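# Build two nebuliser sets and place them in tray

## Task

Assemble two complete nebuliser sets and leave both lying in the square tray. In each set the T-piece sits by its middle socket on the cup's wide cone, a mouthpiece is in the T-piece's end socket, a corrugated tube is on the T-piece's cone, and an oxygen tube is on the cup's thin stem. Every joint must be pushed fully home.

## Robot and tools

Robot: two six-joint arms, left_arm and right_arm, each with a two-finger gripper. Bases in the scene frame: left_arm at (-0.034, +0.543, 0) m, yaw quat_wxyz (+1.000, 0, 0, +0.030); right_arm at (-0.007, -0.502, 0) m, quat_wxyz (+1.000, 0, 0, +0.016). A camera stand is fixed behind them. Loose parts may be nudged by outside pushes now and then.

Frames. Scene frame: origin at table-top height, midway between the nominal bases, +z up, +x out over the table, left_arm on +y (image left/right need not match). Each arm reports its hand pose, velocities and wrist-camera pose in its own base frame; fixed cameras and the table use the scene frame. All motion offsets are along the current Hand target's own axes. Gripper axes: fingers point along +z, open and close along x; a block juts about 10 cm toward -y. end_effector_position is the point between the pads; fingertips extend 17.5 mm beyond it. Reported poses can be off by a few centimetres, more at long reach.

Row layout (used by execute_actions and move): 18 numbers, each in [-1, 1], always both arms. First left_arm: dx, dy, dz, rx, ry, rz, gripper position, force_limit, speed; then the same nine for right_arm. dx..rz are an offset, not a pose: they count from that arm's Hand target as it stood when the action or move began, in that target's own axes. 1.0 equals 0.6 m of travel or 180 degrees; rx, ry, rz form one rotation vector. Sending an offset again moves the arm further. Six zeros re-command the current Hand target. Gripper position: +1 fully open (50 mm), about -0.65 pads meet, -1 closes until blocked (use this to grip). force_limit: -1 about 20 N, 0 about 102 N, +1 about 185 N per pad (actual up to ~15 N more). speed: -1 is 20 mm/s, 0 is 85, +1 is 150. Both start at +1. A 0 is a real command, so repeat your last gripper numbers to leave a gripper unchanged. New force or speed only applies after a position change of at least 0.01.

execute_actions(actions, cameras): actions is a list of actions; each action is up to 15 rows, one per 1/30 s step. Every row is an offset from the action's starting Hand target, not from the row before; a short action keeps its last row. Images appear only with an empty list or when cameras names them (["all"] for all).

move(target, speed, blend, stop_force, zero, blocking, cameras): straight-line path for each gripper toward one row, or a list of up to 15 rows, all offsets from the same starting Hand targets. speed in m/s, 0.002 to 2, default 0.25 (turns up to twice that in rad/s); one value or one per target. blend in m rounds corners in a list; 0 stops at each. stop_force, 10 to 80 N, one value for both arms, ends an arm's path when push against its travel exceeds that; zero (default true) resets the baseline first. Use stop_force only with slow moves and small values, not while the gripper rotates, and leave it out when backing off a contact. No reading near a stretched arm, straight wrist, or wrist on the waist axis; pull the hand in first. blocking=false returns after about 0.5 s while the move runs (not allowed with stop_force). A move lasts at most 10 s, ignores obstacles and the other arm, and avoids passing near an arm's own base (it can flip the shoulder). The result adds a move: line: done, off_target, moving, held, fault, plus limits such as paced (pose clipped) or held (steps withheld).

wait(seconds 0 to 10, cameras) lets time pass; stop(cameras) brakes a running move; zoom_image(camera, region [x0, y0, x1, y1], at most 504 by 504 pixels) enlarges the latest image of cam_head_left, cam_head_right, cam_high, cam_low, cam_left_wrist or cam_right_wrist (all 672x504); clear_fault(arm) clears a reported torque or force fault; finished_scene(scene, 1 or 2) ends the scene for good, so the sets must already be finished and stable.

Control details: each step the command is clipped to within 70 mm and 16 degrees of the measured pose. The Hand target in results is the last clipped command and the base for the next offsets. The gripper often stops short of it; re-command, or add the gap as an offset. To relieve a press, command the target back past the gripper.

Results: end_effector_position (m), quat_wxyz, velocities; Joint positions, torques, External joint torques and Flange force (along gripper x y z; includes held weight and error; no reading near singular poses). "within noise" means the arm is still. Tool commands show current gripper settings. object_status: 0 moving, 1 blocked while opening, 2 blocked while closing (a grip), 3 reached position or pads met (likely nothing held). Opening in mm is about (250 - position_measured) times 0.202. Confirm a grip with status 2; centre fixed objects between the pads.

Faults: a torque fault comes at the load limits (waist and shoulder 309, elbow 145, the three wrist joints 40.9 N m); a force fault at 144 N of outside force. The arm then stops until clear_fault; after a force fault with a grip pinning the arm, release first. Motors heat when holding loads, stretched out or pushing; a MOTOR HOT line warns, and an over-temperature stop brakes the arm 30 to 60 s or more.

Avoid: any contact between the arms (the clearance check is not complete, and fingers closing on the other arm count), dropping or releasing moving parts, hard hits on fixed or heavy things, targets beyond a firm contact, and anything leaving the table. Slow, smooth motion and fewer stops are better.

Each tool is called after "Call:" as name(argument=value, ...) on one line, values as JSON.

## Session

Call:
execute_actions(actions=[])

Scene clock: 0.00 s.
left_arm: end_effector_position=(+0.2802, +0.4409, +0.1886) position_measured=3 object_status=3 end_effector_quat_wxyz=(-0.059, +0.146, +0.959, +0.235) | right_arm: end_effector_position=(+0.9935, +0.0871, +0.1729) position_measured=3 object_status=3 end_effector_quat_wxyz=(-0.026, +0.218, +0.963, +0.159)
Joint positions: left_arm=[0.723 -0.052 2.246 0.601 0.738 -0.955] | right_arm=[-0.04 0.801 1.015 0.333 1.333 -1.246]
Joint velocities: within noise
Joint torques (N m): no reading
External joint torques (N m): no reading
Flange force (N): no reading
Hand target: left_arm +0.2802, +0.4409, +0.1886; -0.059, +0.146, +0.959, +0.235 | right_arm +0.9935, +0.0871, +0.1729; -0.026, +0.218, +0.963, +0.159
Tool commands: left_gripper/position=+1.0 left_gripper/force_limit=+1.0 left_gripper/speed=+1.0 right_gripper/position=+1.0 right_gripper/force_limit=+1.0 right_gripper/speed=+1.0

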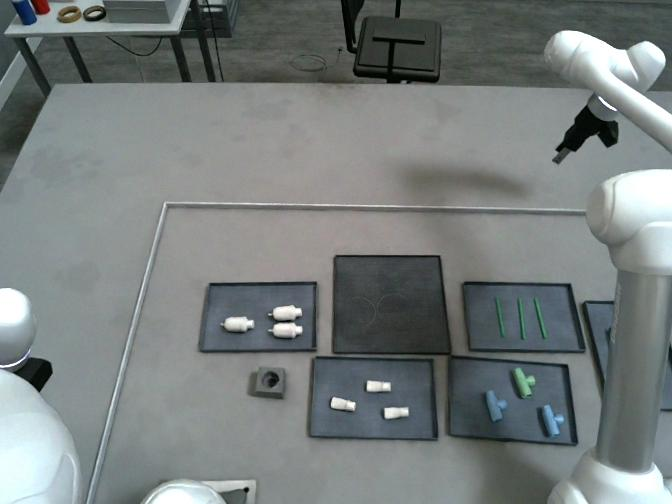

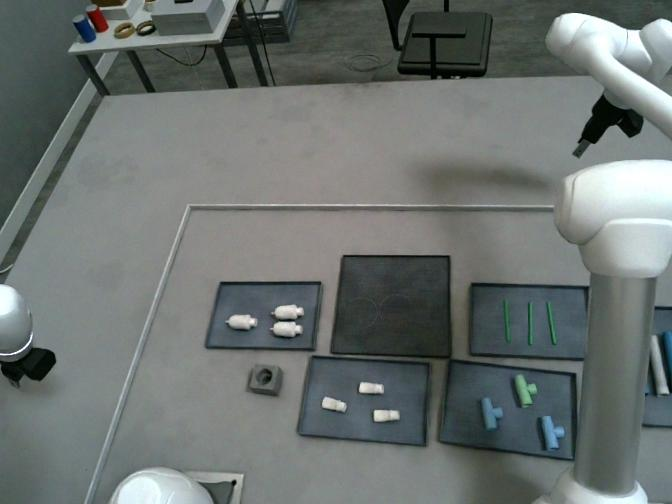

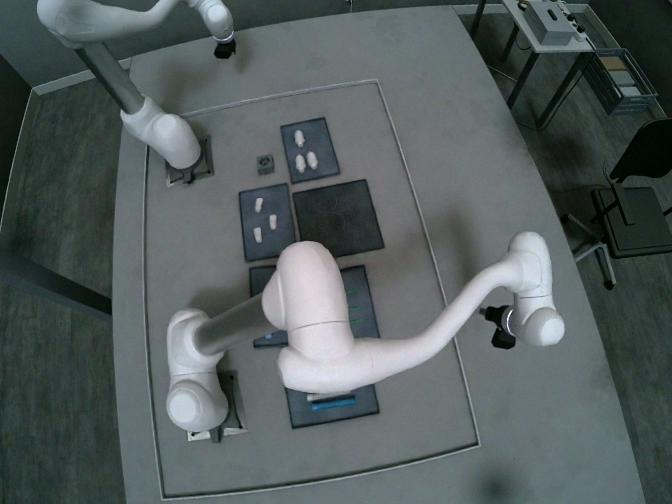

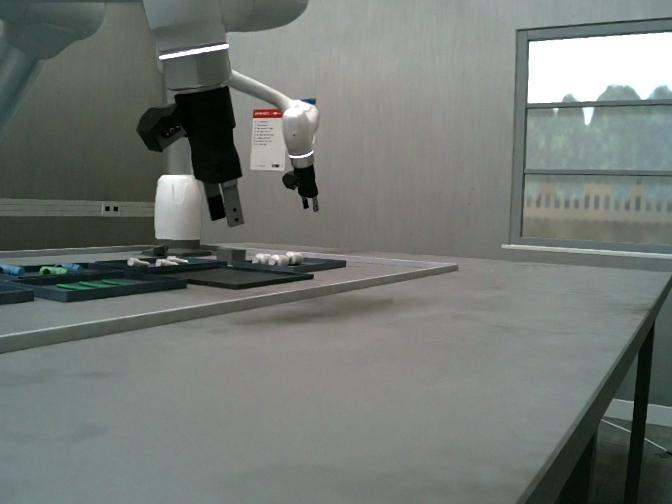

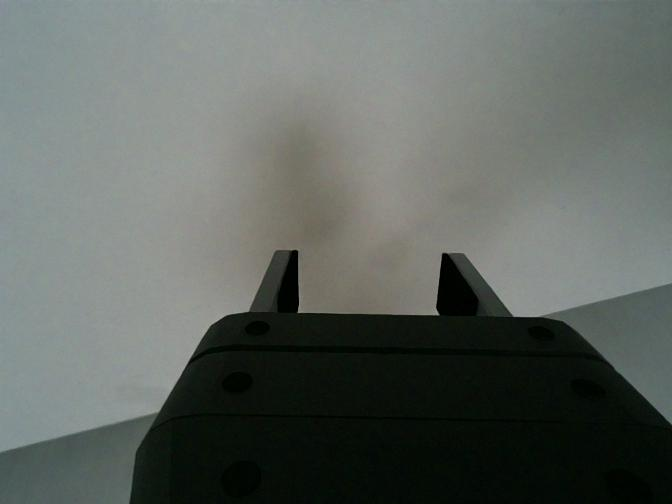

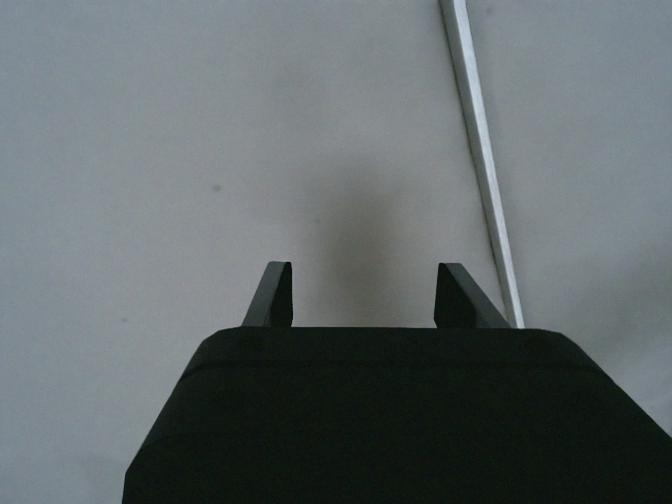

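Call:
zoom_image(camera="cam_head_left", region=[440, 350, 590, 450])

Call:
zoom_image(camera="cam_head_left", region=[195, 275, 325, 360])

Call:
zoom_image(camera="cam_head_left", region=[305, 350, 445, 445])

Call:
zoom_image(camera="cam_head_right", region=[450, 275, 672, 440])

Scaled by 3.360 from the camera's 672x504 image, which has a finer 960x720 frame.

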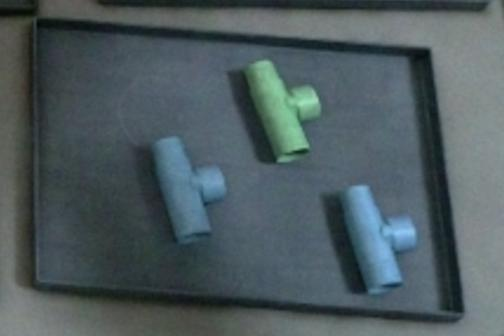

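Scaled by 3.877 from the camera's 672x504 image, which has a finer 960x720 frame.

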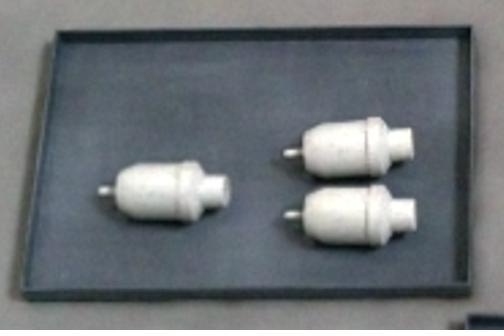

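Scaled by 3.600 from the camera's 672x504 image, which has a finer 960x720 frame.

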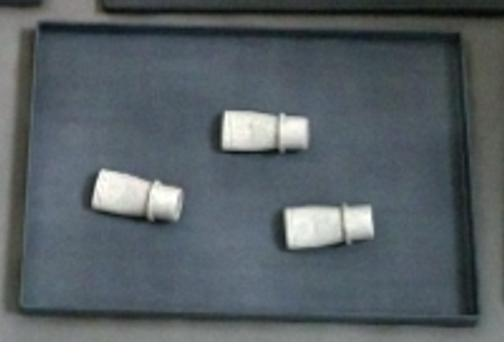

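Scaled by 2.270 from the camera's 672x504 image, which has a finer 960x720 frame.

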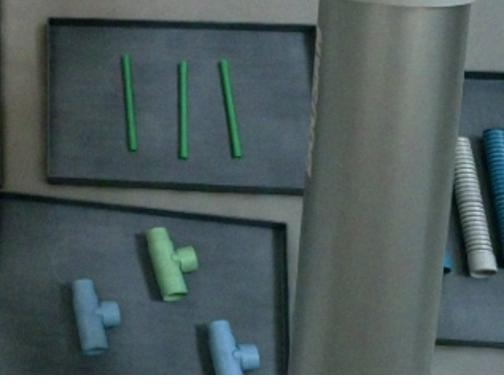

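Call:
zoom_image(camera="cam_head_left", region=[505, 360, 545, 405])

Call:
zoom_image(camera="cam_head_left", region=[478, 385, 515, 427])

Call:
zoom_image(camera="cam_head_left", region=[535, 400, 575, 442])

Scaled by 11.200 from the camera's 672x504 image, which has a finer 960x720 frame.

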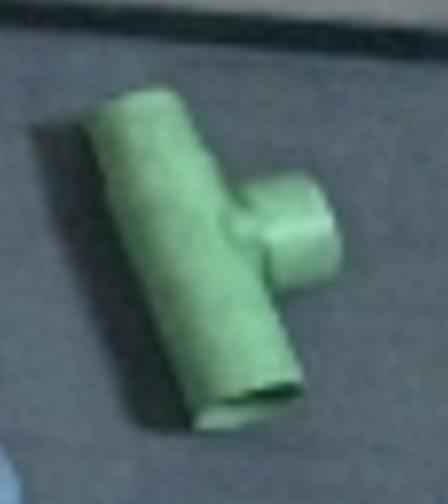

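Scaled by 12.000 from the camera's 672x504 image, which has a finer 960x720 frame.

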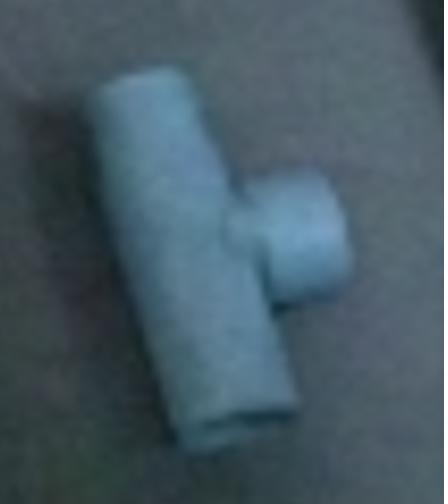

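Scaled by 12.000 from the camera's 672x504 image, which has a finer 960x720 frame.

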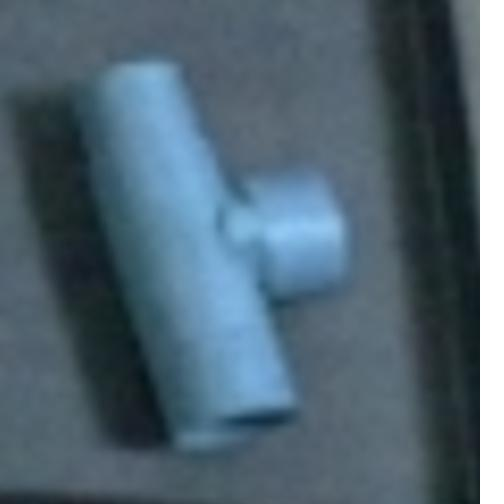

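Call:
move(target=[-0.58457, -0.68488, -0.47835, 0.31585, -0.06265, -0.06395, 0.8, 0.4, -0.5, 0.9578, -0.0998, 0.042, 0.0185, 0.2355, -0.6666, 0.54, 0.2, -0.5], speed=0.5, cameras=["cam_left_wrist", "cam_right_wrist"])

Call:
zoom_image(camera="cam_left_wrist", region=[100, 60, 604, 350])

Call:
zoom_image(camera="cam_right_wrist", region=[100, 0, 604, 340])

Scene clock: 109.80 s.
left_arm: end_effector_position=(+0.5002, -0.1298, +0.2001) position_measured=32 object_status=3 end_effector_quat_wxyz=(-0.008, +0.029, +0.965, -0.259) | right_arm: end_effector_position=(+0.4491, +0.2801, +0.2003) position_measured=72 object_status=3 end_effector_quat_wxyz=(+0.170, +0.764, -0.607, -0.135)
Joint positions: left_arm=[-0.038 0.079 2.099 -0.609 1.064 -1.22] | right_arm=[0.442 0.271 1.838 0.091 1.462 -2.957]
Joint torques (N m): left_arm=[1.33 -44.69 -34.56 2.02 0.11 -0.12] | right_arm=[-1.55 -64.12 -35.75 3.73 1.4 0.03]
External joint torques (N m): left_arm=[-1.43 2.11 0.26 -0.41 0.42 0.12] | right_arm=[1.38 -1.83 -1.4 0.28 -0.19 -0.03]
Flange force (N): left_arm=[-2.9 -0.8 3.0] | right_arm=[-2.2 1.5 -2.1]
Hand target: left_arm +0.5002, -0.1298, +0.2001; -0.008, +0.029, +0.965, -0.259 | right_arm +0.4490, +0.2801, +0.2003; +0.170, +0.764, -0.607, -0.135
Off the commanded pose: left_arm 0.000 m, 0 deg | right_arm 0.000 m, 0 deg.
move: done
Images, in order (width x height): cam_left_wrist 672x504, cam_right_wrist 672x504.

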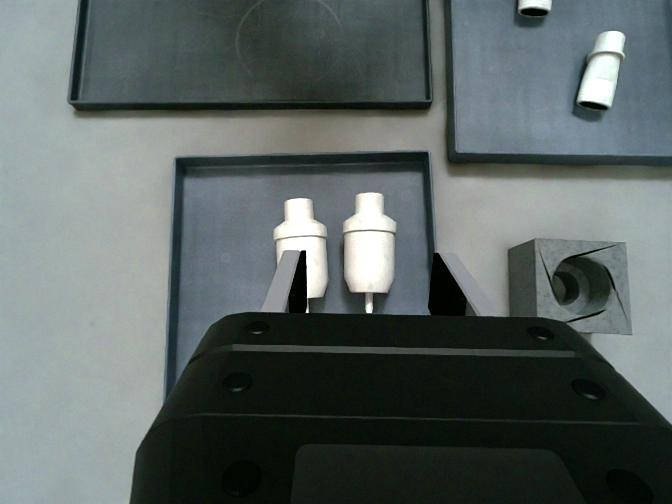

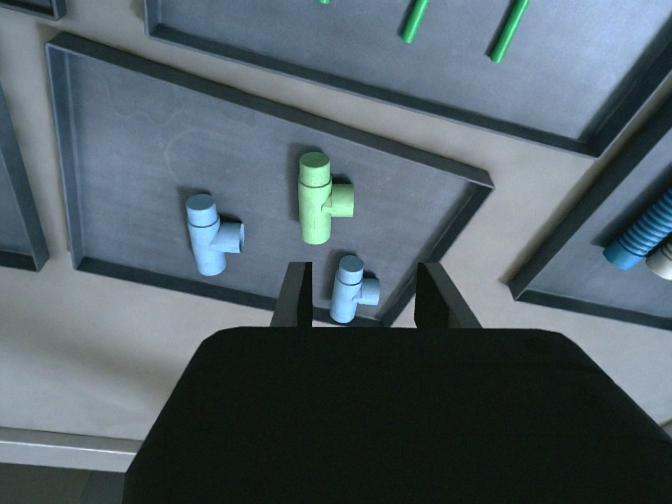

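Scaled by 1.000.

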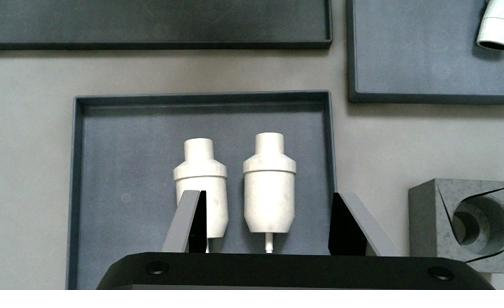

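Scaled by 1.000.

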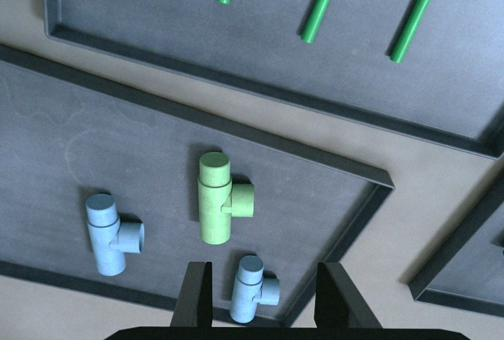

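Call:
move(target=[[0.02798, 0.04395, 0.19612, 0, 0, 0, 0.868, 0.4, -0.5, -0.02913, -0.01593, 0.20714, 0, 0, 0, 0.54, 0.2, -0.5], [0.02798, 0.09058, 0.27697, 0, 0, 0, 0.868, 0.4, -0.5, -0.04348, -0.02378, 0.30917, 0, 0, 0, 0.54, 0.2, -0.5], [0.02798, 0.09058, 0.27697, 0, 0, 0, -1, 0.4, -0.5, -0.04348, -0.02378, 0.30917, 0, 0, 0, -1, 0.2, -0.5], [0.02798, 0.00647, 0.13115, 0, 0, 0, -1, 0.4, -0.5, -0.04348, 0.07812, 0.09168, 0, 0, 0, -1, 0.2, -0.5], [0.09787, -0.46555, 0.24973, -0.013, -0.24123, -0.44467, -1, 0.4, -0.5, -0.43427, -0.26598, -0.13868, 0, -0.237, 0.5059, -1, 0.2, -0.5]], speed=[0.25, 0.12, 0.1, 0.15, 0.4], blend=[0.01, 0, 0, 0.02, 0], cameras=["cam_left_wrist", "cam_right_wrist", "cam_low", "cam_head_left"])

Call:
zoom_image(camera="cam_low", region=[180, 170, 260, 220])

Call:
zoom_image(camera="cam_left_wrist", region=[250, 40, 500, 310])

Call:
zoom_image(camera="cam_head_left", region=[330, 240, 430, 320])

Scene clock: 211.27 s.
left_arm: end_effector_position=(+0.4307, -0.4145, +0.2045) position_measured=70 object_status=2 end_effector_quat_wxyz=(+0.096, -0.599, +0.770, -0.198) | right_arm: end_effector_position=(+0.5556, +0.5603, +0.2067) position_measured=140 object_status=2 end_effector_quat_wxyz=(-0.015, -0.066, +0.973, +0.221)
Joint positions: left_arm=[-0.917 0.018 2.132 0.336 0.616 -4.049] | right_arm=[0.603 0.371 1.687 0.5 0.935 -1.374]
Joint torques (N m): left_arm=[0.8 -42.15 -38.74 4.17 -1.48 -0.17] | right_arm=[-2.1 -77.81 -39.13 4.18 -0.11 0.06]
External joint torques (N m): left_arm=[-0.74 2.08 0.27 -0.22 0.43 0.18] | right_arm=[2.18 -1.87 -1.57 0.24 -0.14 -0.06]
Flange force (N): left_arm=[2.3 -1.1 2.0] | right_arm=[1.0 3.7 -1.0]
Hand target: left_arm +0.4308, -0.4146, +0.2046; +0.096, -0.599, +0.770, -0.198 (not the last commanded pose) | right_arm +0.5556, +0.5603, +0.2067; -0.015, -0.066, +0.973, +0.221 (not the last commanded pose)
Off the commanded pose: left_arm 0.030 m, 14 deg | right_arm 0.017 m, 5 deg.
led back after a hold (left arm): the arm was led back toward your command in small steps, so it may still be short of it.
move: held (left_arm, right_arm; a check stopped the path); limits=held
pose unreachable (left arm): on one or more control steps of this call, first in action 0 (counted from 0), this arm could not follow its commanded pose, so it was not sent that pose on those steps. It may still have moved: this result reports where it is.
cause: moving toward the commanded pose would bring a part of the arm too close to another arm (a part of this arm just beyond joint 4 (forearm roll) and a part of the right arm just beyond its joint 4 (forearm roll), along the way the arms are being sent, or toward where that arm still pushes).
pose unreachable (right arm): on one or more control steps of this call, first in action 0 (counted from 0), this arm could not follow its commanded pose, so it was not sent that pose on those steps. It may still have moved: this result reports where it is.
cause: moving toward the commanded pose would bring a part of the arm too close to another arm (a part of this arm just beyond joint 4 (forearm roll) and a part of the left arm just beyond its joint 4 (forearm roll), at the place that arm was heading or pushing toward when its own hold began).
Images, in order (width x height): cam_head_left 672x504, cam_low 672x504, cam_left_wrist 672x504, cam_right_wrist 672x504.

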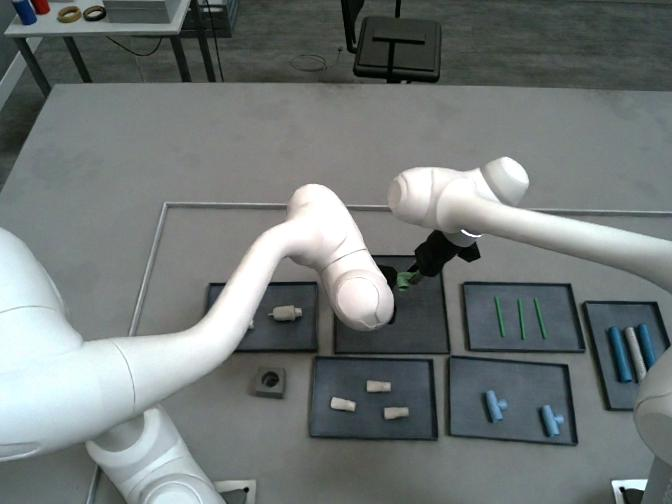

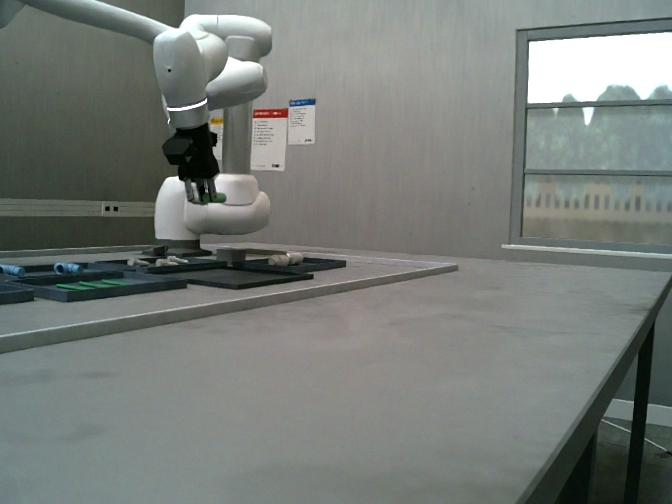

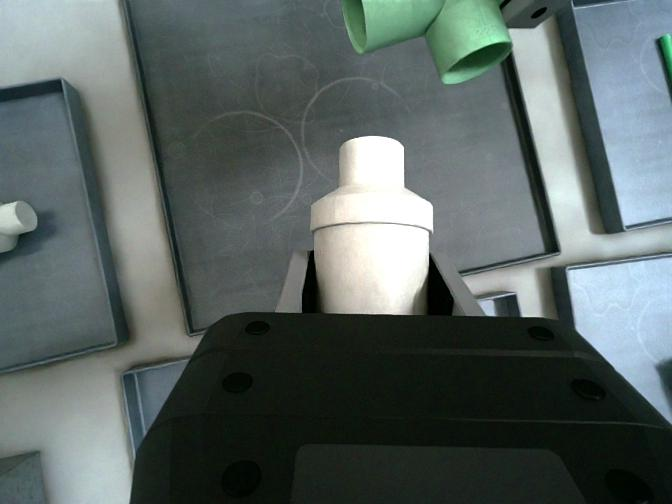

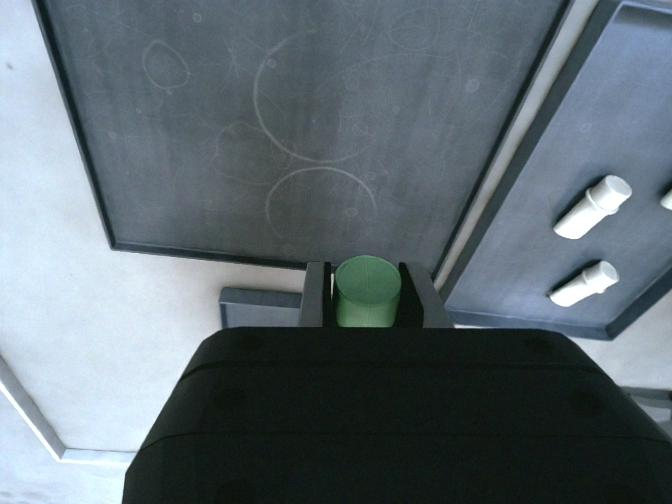

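Scaled by 6.300 from the camera's 672x504 image, which has a finer 960x720 frame.

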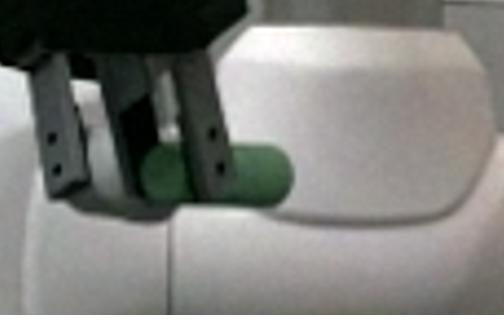

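Scaled by 1.867 from the camera's 672x504 image, which has a finer 960x720 frame.

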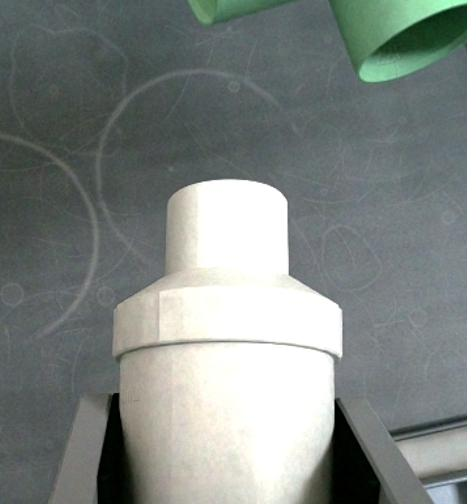

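Scaled by 5.040 from the camera's 672x504 image, which has a finer 960x720 frame.

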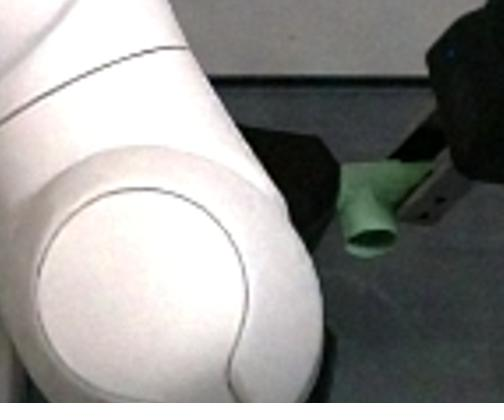

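Call:
execute_actions(actions=[])

Scene clock: 233.17 s.
left_arm: end_effector_position=(+0.4308, -0.4146, +0.2046) position_measured=70 object_status=2 end_effector_quat_wxyz=(+0.096, -0.599, +0.770, -0.198) | right_arm: end_effector_position=(+0.5556, +0.5603, +0.2067) position_measured=140 object_status=2 end_effector_quat_wxyz=(-0.015, -0.066, +0.973, +0.221)
Joint positions: left_arm=[-0.917 0.018 2.131 0.336 0.616 -4.049] | right_arm=[0.603 0.371 1.687 0.5 0.935 -1.374]
Joint velocities: within noise
Joint torques (N m): left_arm=[1.84 -42.43 -38.79 4.21 -1.5 -0.17] | right_arm=[-2.37 -78.01 -39.02 4.18 -0.11 0.02]
External joint torques (N m): left_arm=[-1.96 2.24 0.37 -0.26 0.44 0.18] | right_arm=[1.95 -1.48 -1.76 0.25 -0.16 -0.02]
Flange force (N): left_arm=[4.3 0.4 1.8] | right_arm=[0.0 3.8 -0.7]
Hand target: left_arm +0.4308, -0.4146, +0.2046; +0.096, -0.599, +0.770, -0.198 (not the last commanded pose) | right_arm +0.5556, +0.5603, +0.2067; -0.015, -0.066, +0.973, +0.221 (not the last commanded pose)
Tool commands: left_gripper/position=-1.0 left_gripper/force_limit=+0.4 left_gripper/speed=-0.5 right_gripper/position=-1.0 right_gripper/force_limit=+0.2 right_gripper/speed=-0.5
Off the commanded pose: left_arm 0.030 m, 14 deg | right_arm 0.017 m, 5 deg.

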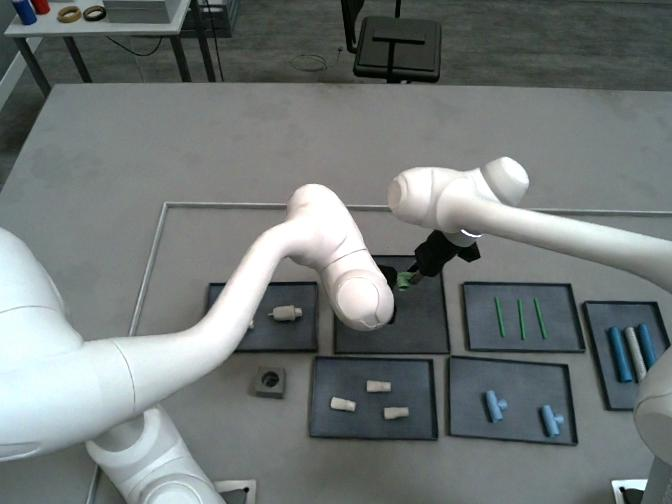

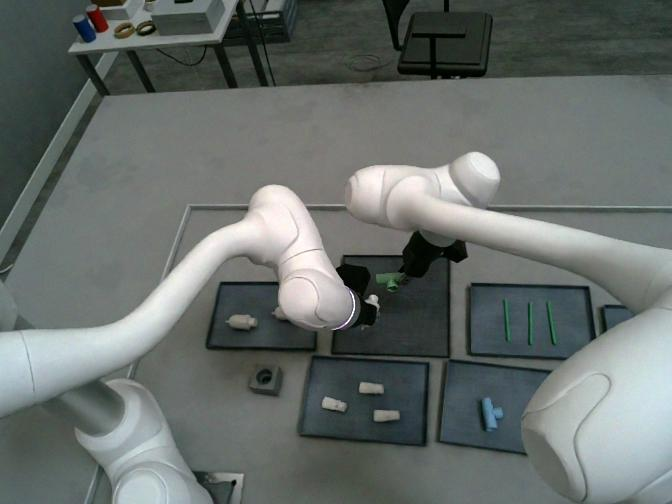

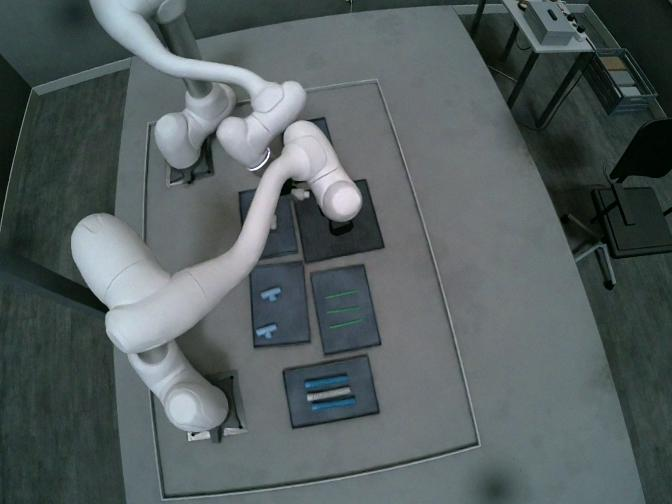

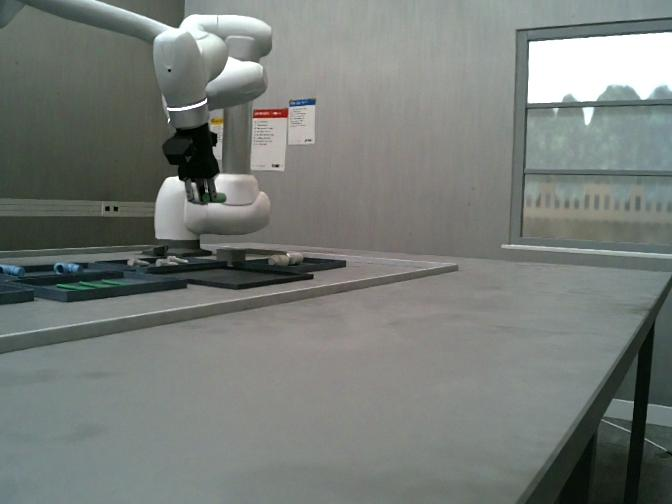

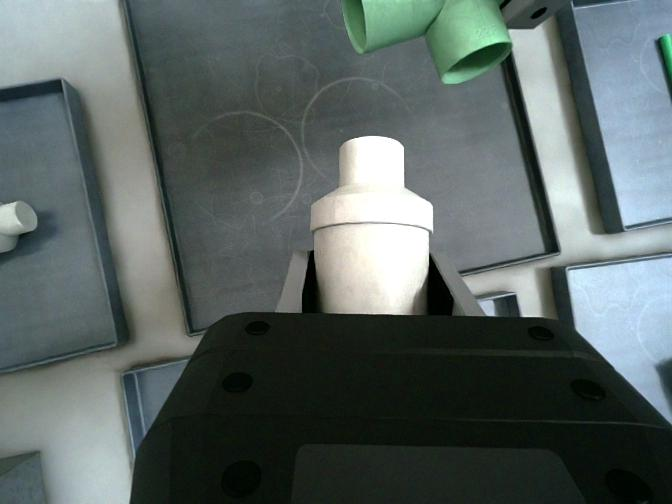

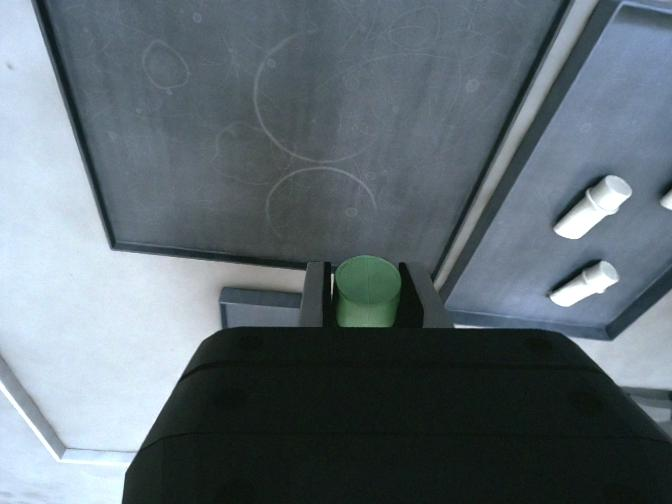

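Call:
move(target=[[0.0712,0.0724,-0.0364,0.0146,-0.0570,-0.0524,-1,0.4,-0.5,0,0,0,0,0,0,-1,0.2,-0.5],[0.0712,0.0724,-0.0364,0.0146,-0.0570,-0.0524,-1,0.4,-0.5,-0.0197,0.0206,0.0077,0,-0.01296,0.02706,-1,0.2,-0.5]], speed=0.15, cameras=["cam_left_wrist","cam_head_left"])

Scene clock: 257.93 s.
left_arm: end_effector_position=(+0.4018, -0.4286, +0.2075) position_measured=70 object_status=2 end_effector_quat_wxyz=(+0.128, -0.637, +0.738, -0.184) | right_arm: end_effector_position=(+0.5556, +0.5603, +0.2067) position_measured=140 object_status=2 end_effector_quat_wxyz=(-0.015, -0.066, +0.973, +0.221)
Joint positions: left_arm=[-1.03 0.023 2.121 0.482 0.723 -4.345] | right_arm=[0.603 0.371 1.687 0.5 0.935 -1.374]
Joint torques (N m): left_arm=[2.73 -43.18 -38.95 4.29 -1.07 -0.18] | right_arm=[-1.82 -78.02 -39.15 4.14 -0.09 0]
External joint torques (N m): left_arm=[-2.54 2.22 0.29 -0.23 0.43 0.18] | right_arm=[1.48 -2 -1.7 0.29 -0.17 0]
Flange force (N): left_arm=[5.4 2.2 0.6] | right_arm=[0.5 3.1 -1.5]
Hand target: left_arm +0.4018, -0.4286, +0.2075; +0.128, -0.637, +0.738, -0.184 (not the last commanded pose) | right_arm +0.5556, +0.5603, +0.2067; -0.015, -0.066, +0.973, +0.221 (not the last commanded pose)
Off the commanded pose: left_arm 0.032 m, 7 deg | right_arm 0.018 m, 5 deg.
move: held (left_arm; a check stopped the path), off_target (right_arm; braked when a check withheld steps of left_arm); path passed 0 of 2 targets; limits=held
pose unreachable (left arm): on one or more control steps of this call, first in action 0 (counted from 0), this arm could not follow its commanded pose, so it was not sent that pose on those steps. It may still have moved: this result reports where it is.
cause: moving toward the commanded pose would bring a part of the arm too close to another arm (a part of this arm just beyond joint 4 (forearm roll) and a part of the right arm just beyond its joint 4 (forearm roll), at the place that arm is still heading or pushing toward).
Images, in order (width x height): cam_head_left 672x504, cam_left_wrist 672x504.

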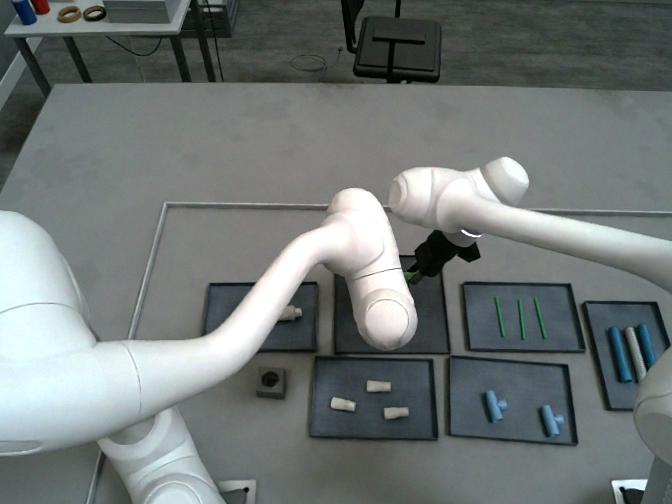

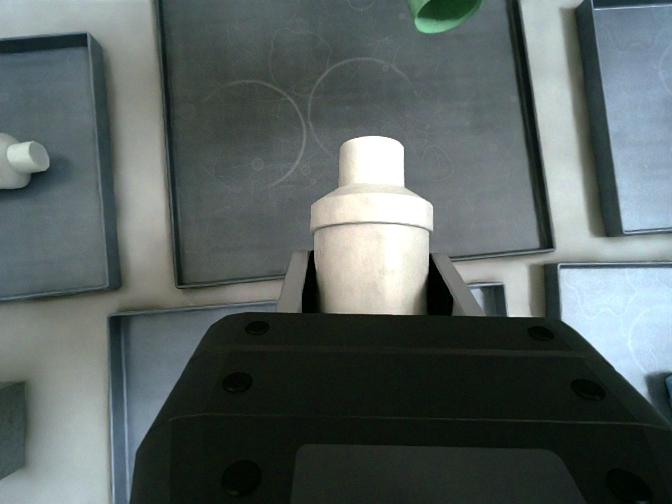

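Call:
move(target=[[-0.0860,0.0177,-0.0173,0.0017,0.0823,0.1972,-1,0.4,-0.5,0,0,0,0,0,0,-1,0.2,-0.5],[-0.0860,0.0177,-0.0173,0.0017,0.0823,0.1972,-1,0.4,-0.5,0.0917,-0.0182,-0.0110,0,-0.1210,0.2526,-1,0.2,-0.5]], speed=0.3, cameras=["cam_left_wrist","cam_head_left","cam_low","cam_right_wrist"])

Scene clock: 332.93 s.
left_arm: end_effector_position=(+0.3960, -0.3753, +0.2098) position_measured=70 object_status=2 end_effector_quat_wxyz=(+0.085, -0.353, +0.906, -0.218) | right_arm: end_effector_position=(+0.5028, +0.5402, +0.2080) position_measured=140 object_status=2 end_effector_quat_wxyz=(+0.081, +0.355, +0.908, +0.206)
Joint positions: left_arm=[-0.82 -0.094 2.234 -0.007 0.531 -3.129] | right_arm=[0.764 0.215 1.897 0.049 0.584 -0.097]
Joint torques (N m): left_arm=[1.5 -30.36 -38.54 3.91 -1.94 -0.17] | right_arm=[-2.21 -60.44 -38.01 3.56 -1.15 0.01]
External joint torques (N m): left_arm=[-1.46 2.42 0.57 -0.28 0.49 0.17] | right_arm=[2.1 -1.82 -1.33 0.28 -0.12 -0.01]
Flange force (N): left_arm=[2.0 -1.9 3.4] | right_arm=[3.0 1.1 -2.4]
Hand target: left_arm +0.3960, -0.3753, +0.2098; +0.085, -0.353, +0.906, -0.218 | right_arm +0.5028, +0.5402, +0.2080; +0.081, +0.355, +0.908, +0.206
Off the commanded pose: left_arm 0.000 m, 0 deg | right_arm 0.000 m, 0 deg.
move: done
Images, in order (width x height): cam_head_left 672x504, cam_low 672x504, cam_left_wrist 672x504, cam_right_wrist 672x504.

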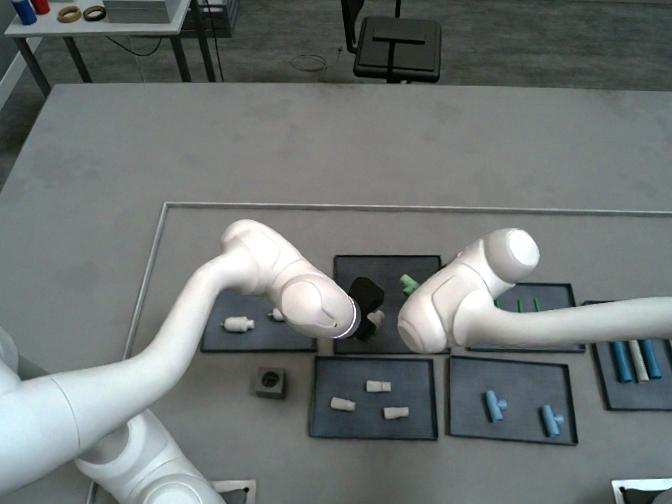

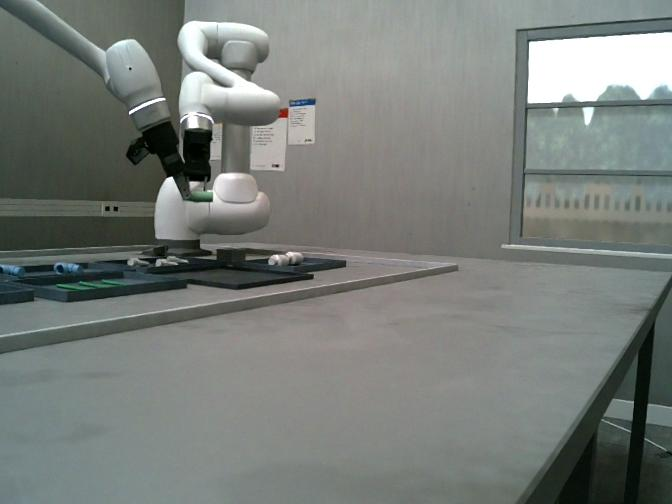

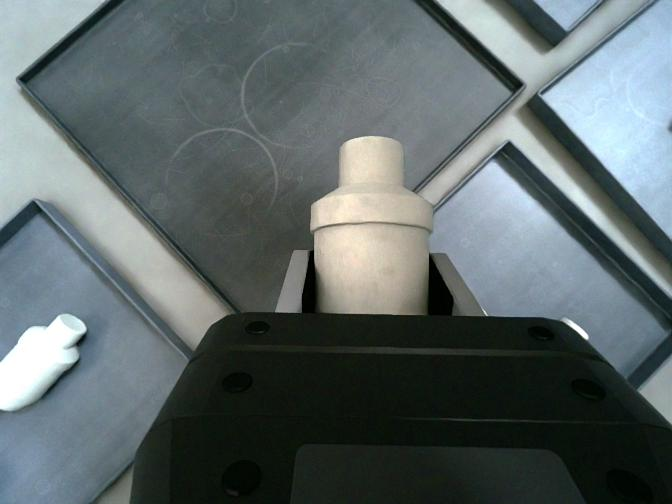

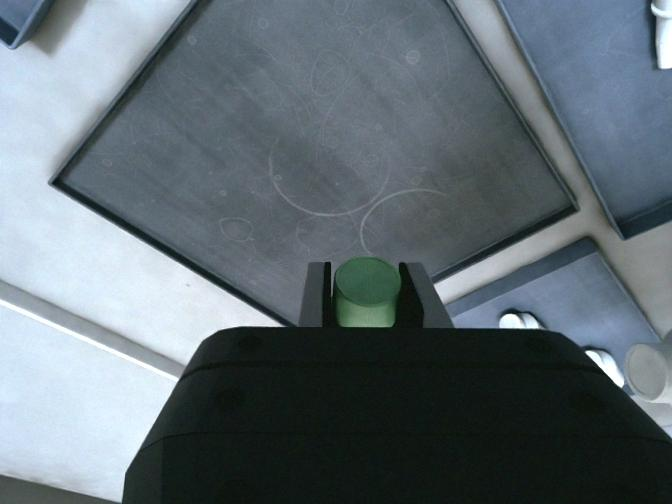

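Call:
move(target=[0,-0.0594,0.0303,0,0,0,-1,0.4,-0.5,0,0,0,0,0,0,-1,0.2,-0.5], speed=0.15, cameras=["cam_left_wrist","cam_low","cam_right_wrist","cam_head_left"])

Call:
zoom_image(camera="cam_left_wrist", region=[236, 0, 520, 213])

Call:
zoom_image(camera="cam_low", region=[140, 150, 260, 240])

Scene clock: 339.10 s.
left_arm: end_effector_position=(+0.4231, -0.4047, +0.2099) position_measured=70 object_status=2 end_effector_quat_wxyz=(+0.085, -0.353, +0.906, -0.218) | right_arm: end_effector_position=(+0.5028, +0.5402, +0.2080) position_measured=140 object_status=2 end_effector_quat_wxyz=(+0.081, +0.355, +0.908, +0.206)
Joint positions: left_arm=[-0.82 -0.027 2.172 -0.007 0.525 -3.13] | right_arm=[0.764 0.215 1.897 0.049 0.584 -0.097]
Joint torques (N m): left_arm=[2.02 -37.47 -38.3 3.87 -1.91 -0.16] | right_arm=[-2.16 -60.56 -37.89 3.59 -1.13 0.01]
External joint torques (N m): left_arm=[-2.27 2.73 0.32 -0.24 0.44 0.16] | right_arm=[1.95 -1.85 -1.55 0.26 -0.15 -0.01]
Flange force (N): left_arm=[3.6 -2.5 3.9] | right_arm=[2.8 1.5 -2.4]
Hand target: left_arm +0.4231, -0.4047, +0.2098; +0.085, -0.353, +0.906, -0.218 | right_arm +0.5028, +0.5402, +0.2080; +0.081, +0.355, +0.908, +0.206
Off the commanded pose: left_arm 0.000 m, 0 deg | right_arm 0.000 m, 0 deg.
move: done
Images, in order (width x height): cam_head_left 672x504, cam_low 672x504, cam_left_wrist 672x504, cam_right_wrist 672x504.

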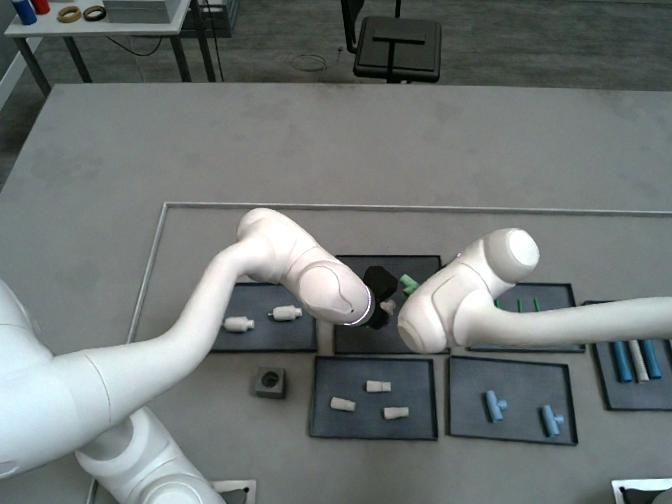

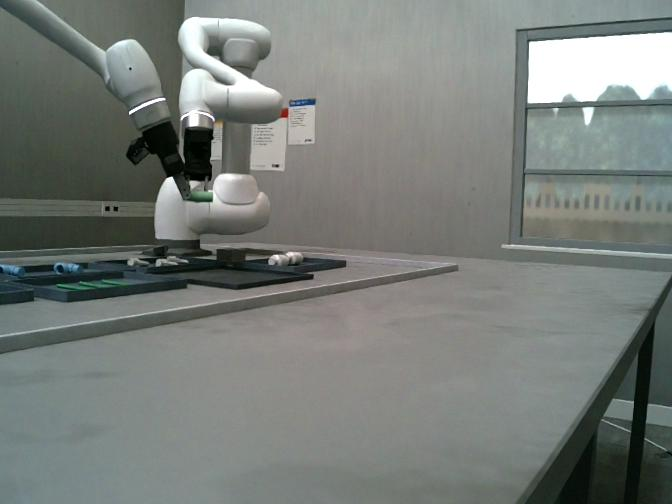

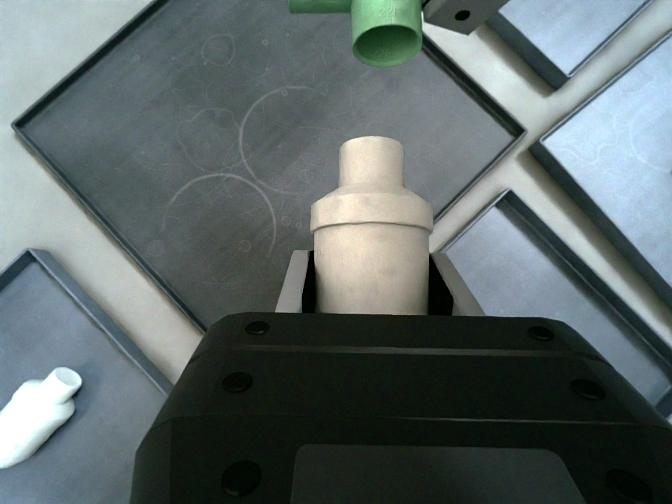

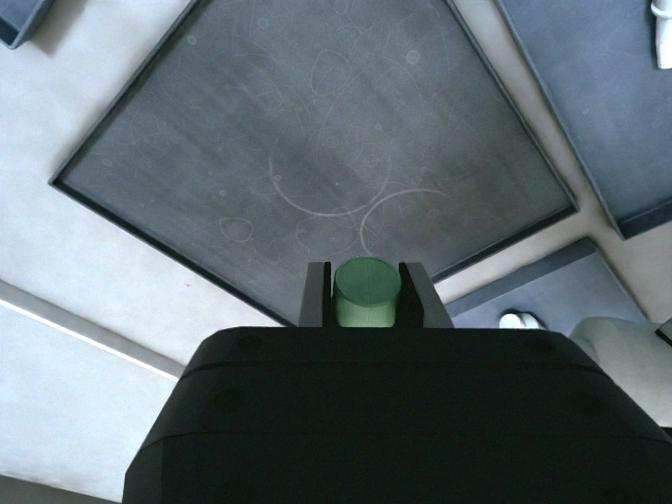

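Scaled by 1.775 from the camera's 672x504 image, which has a finer 960x720 frame.

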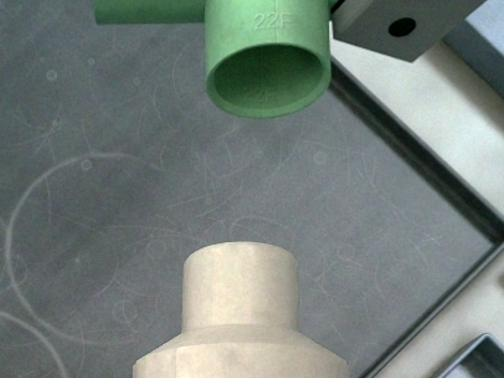

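Scaled by 4.200 from the camera's 672x504 image, which has a finer 960x720 frame.

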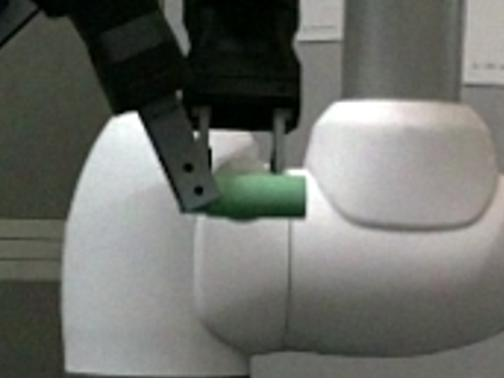

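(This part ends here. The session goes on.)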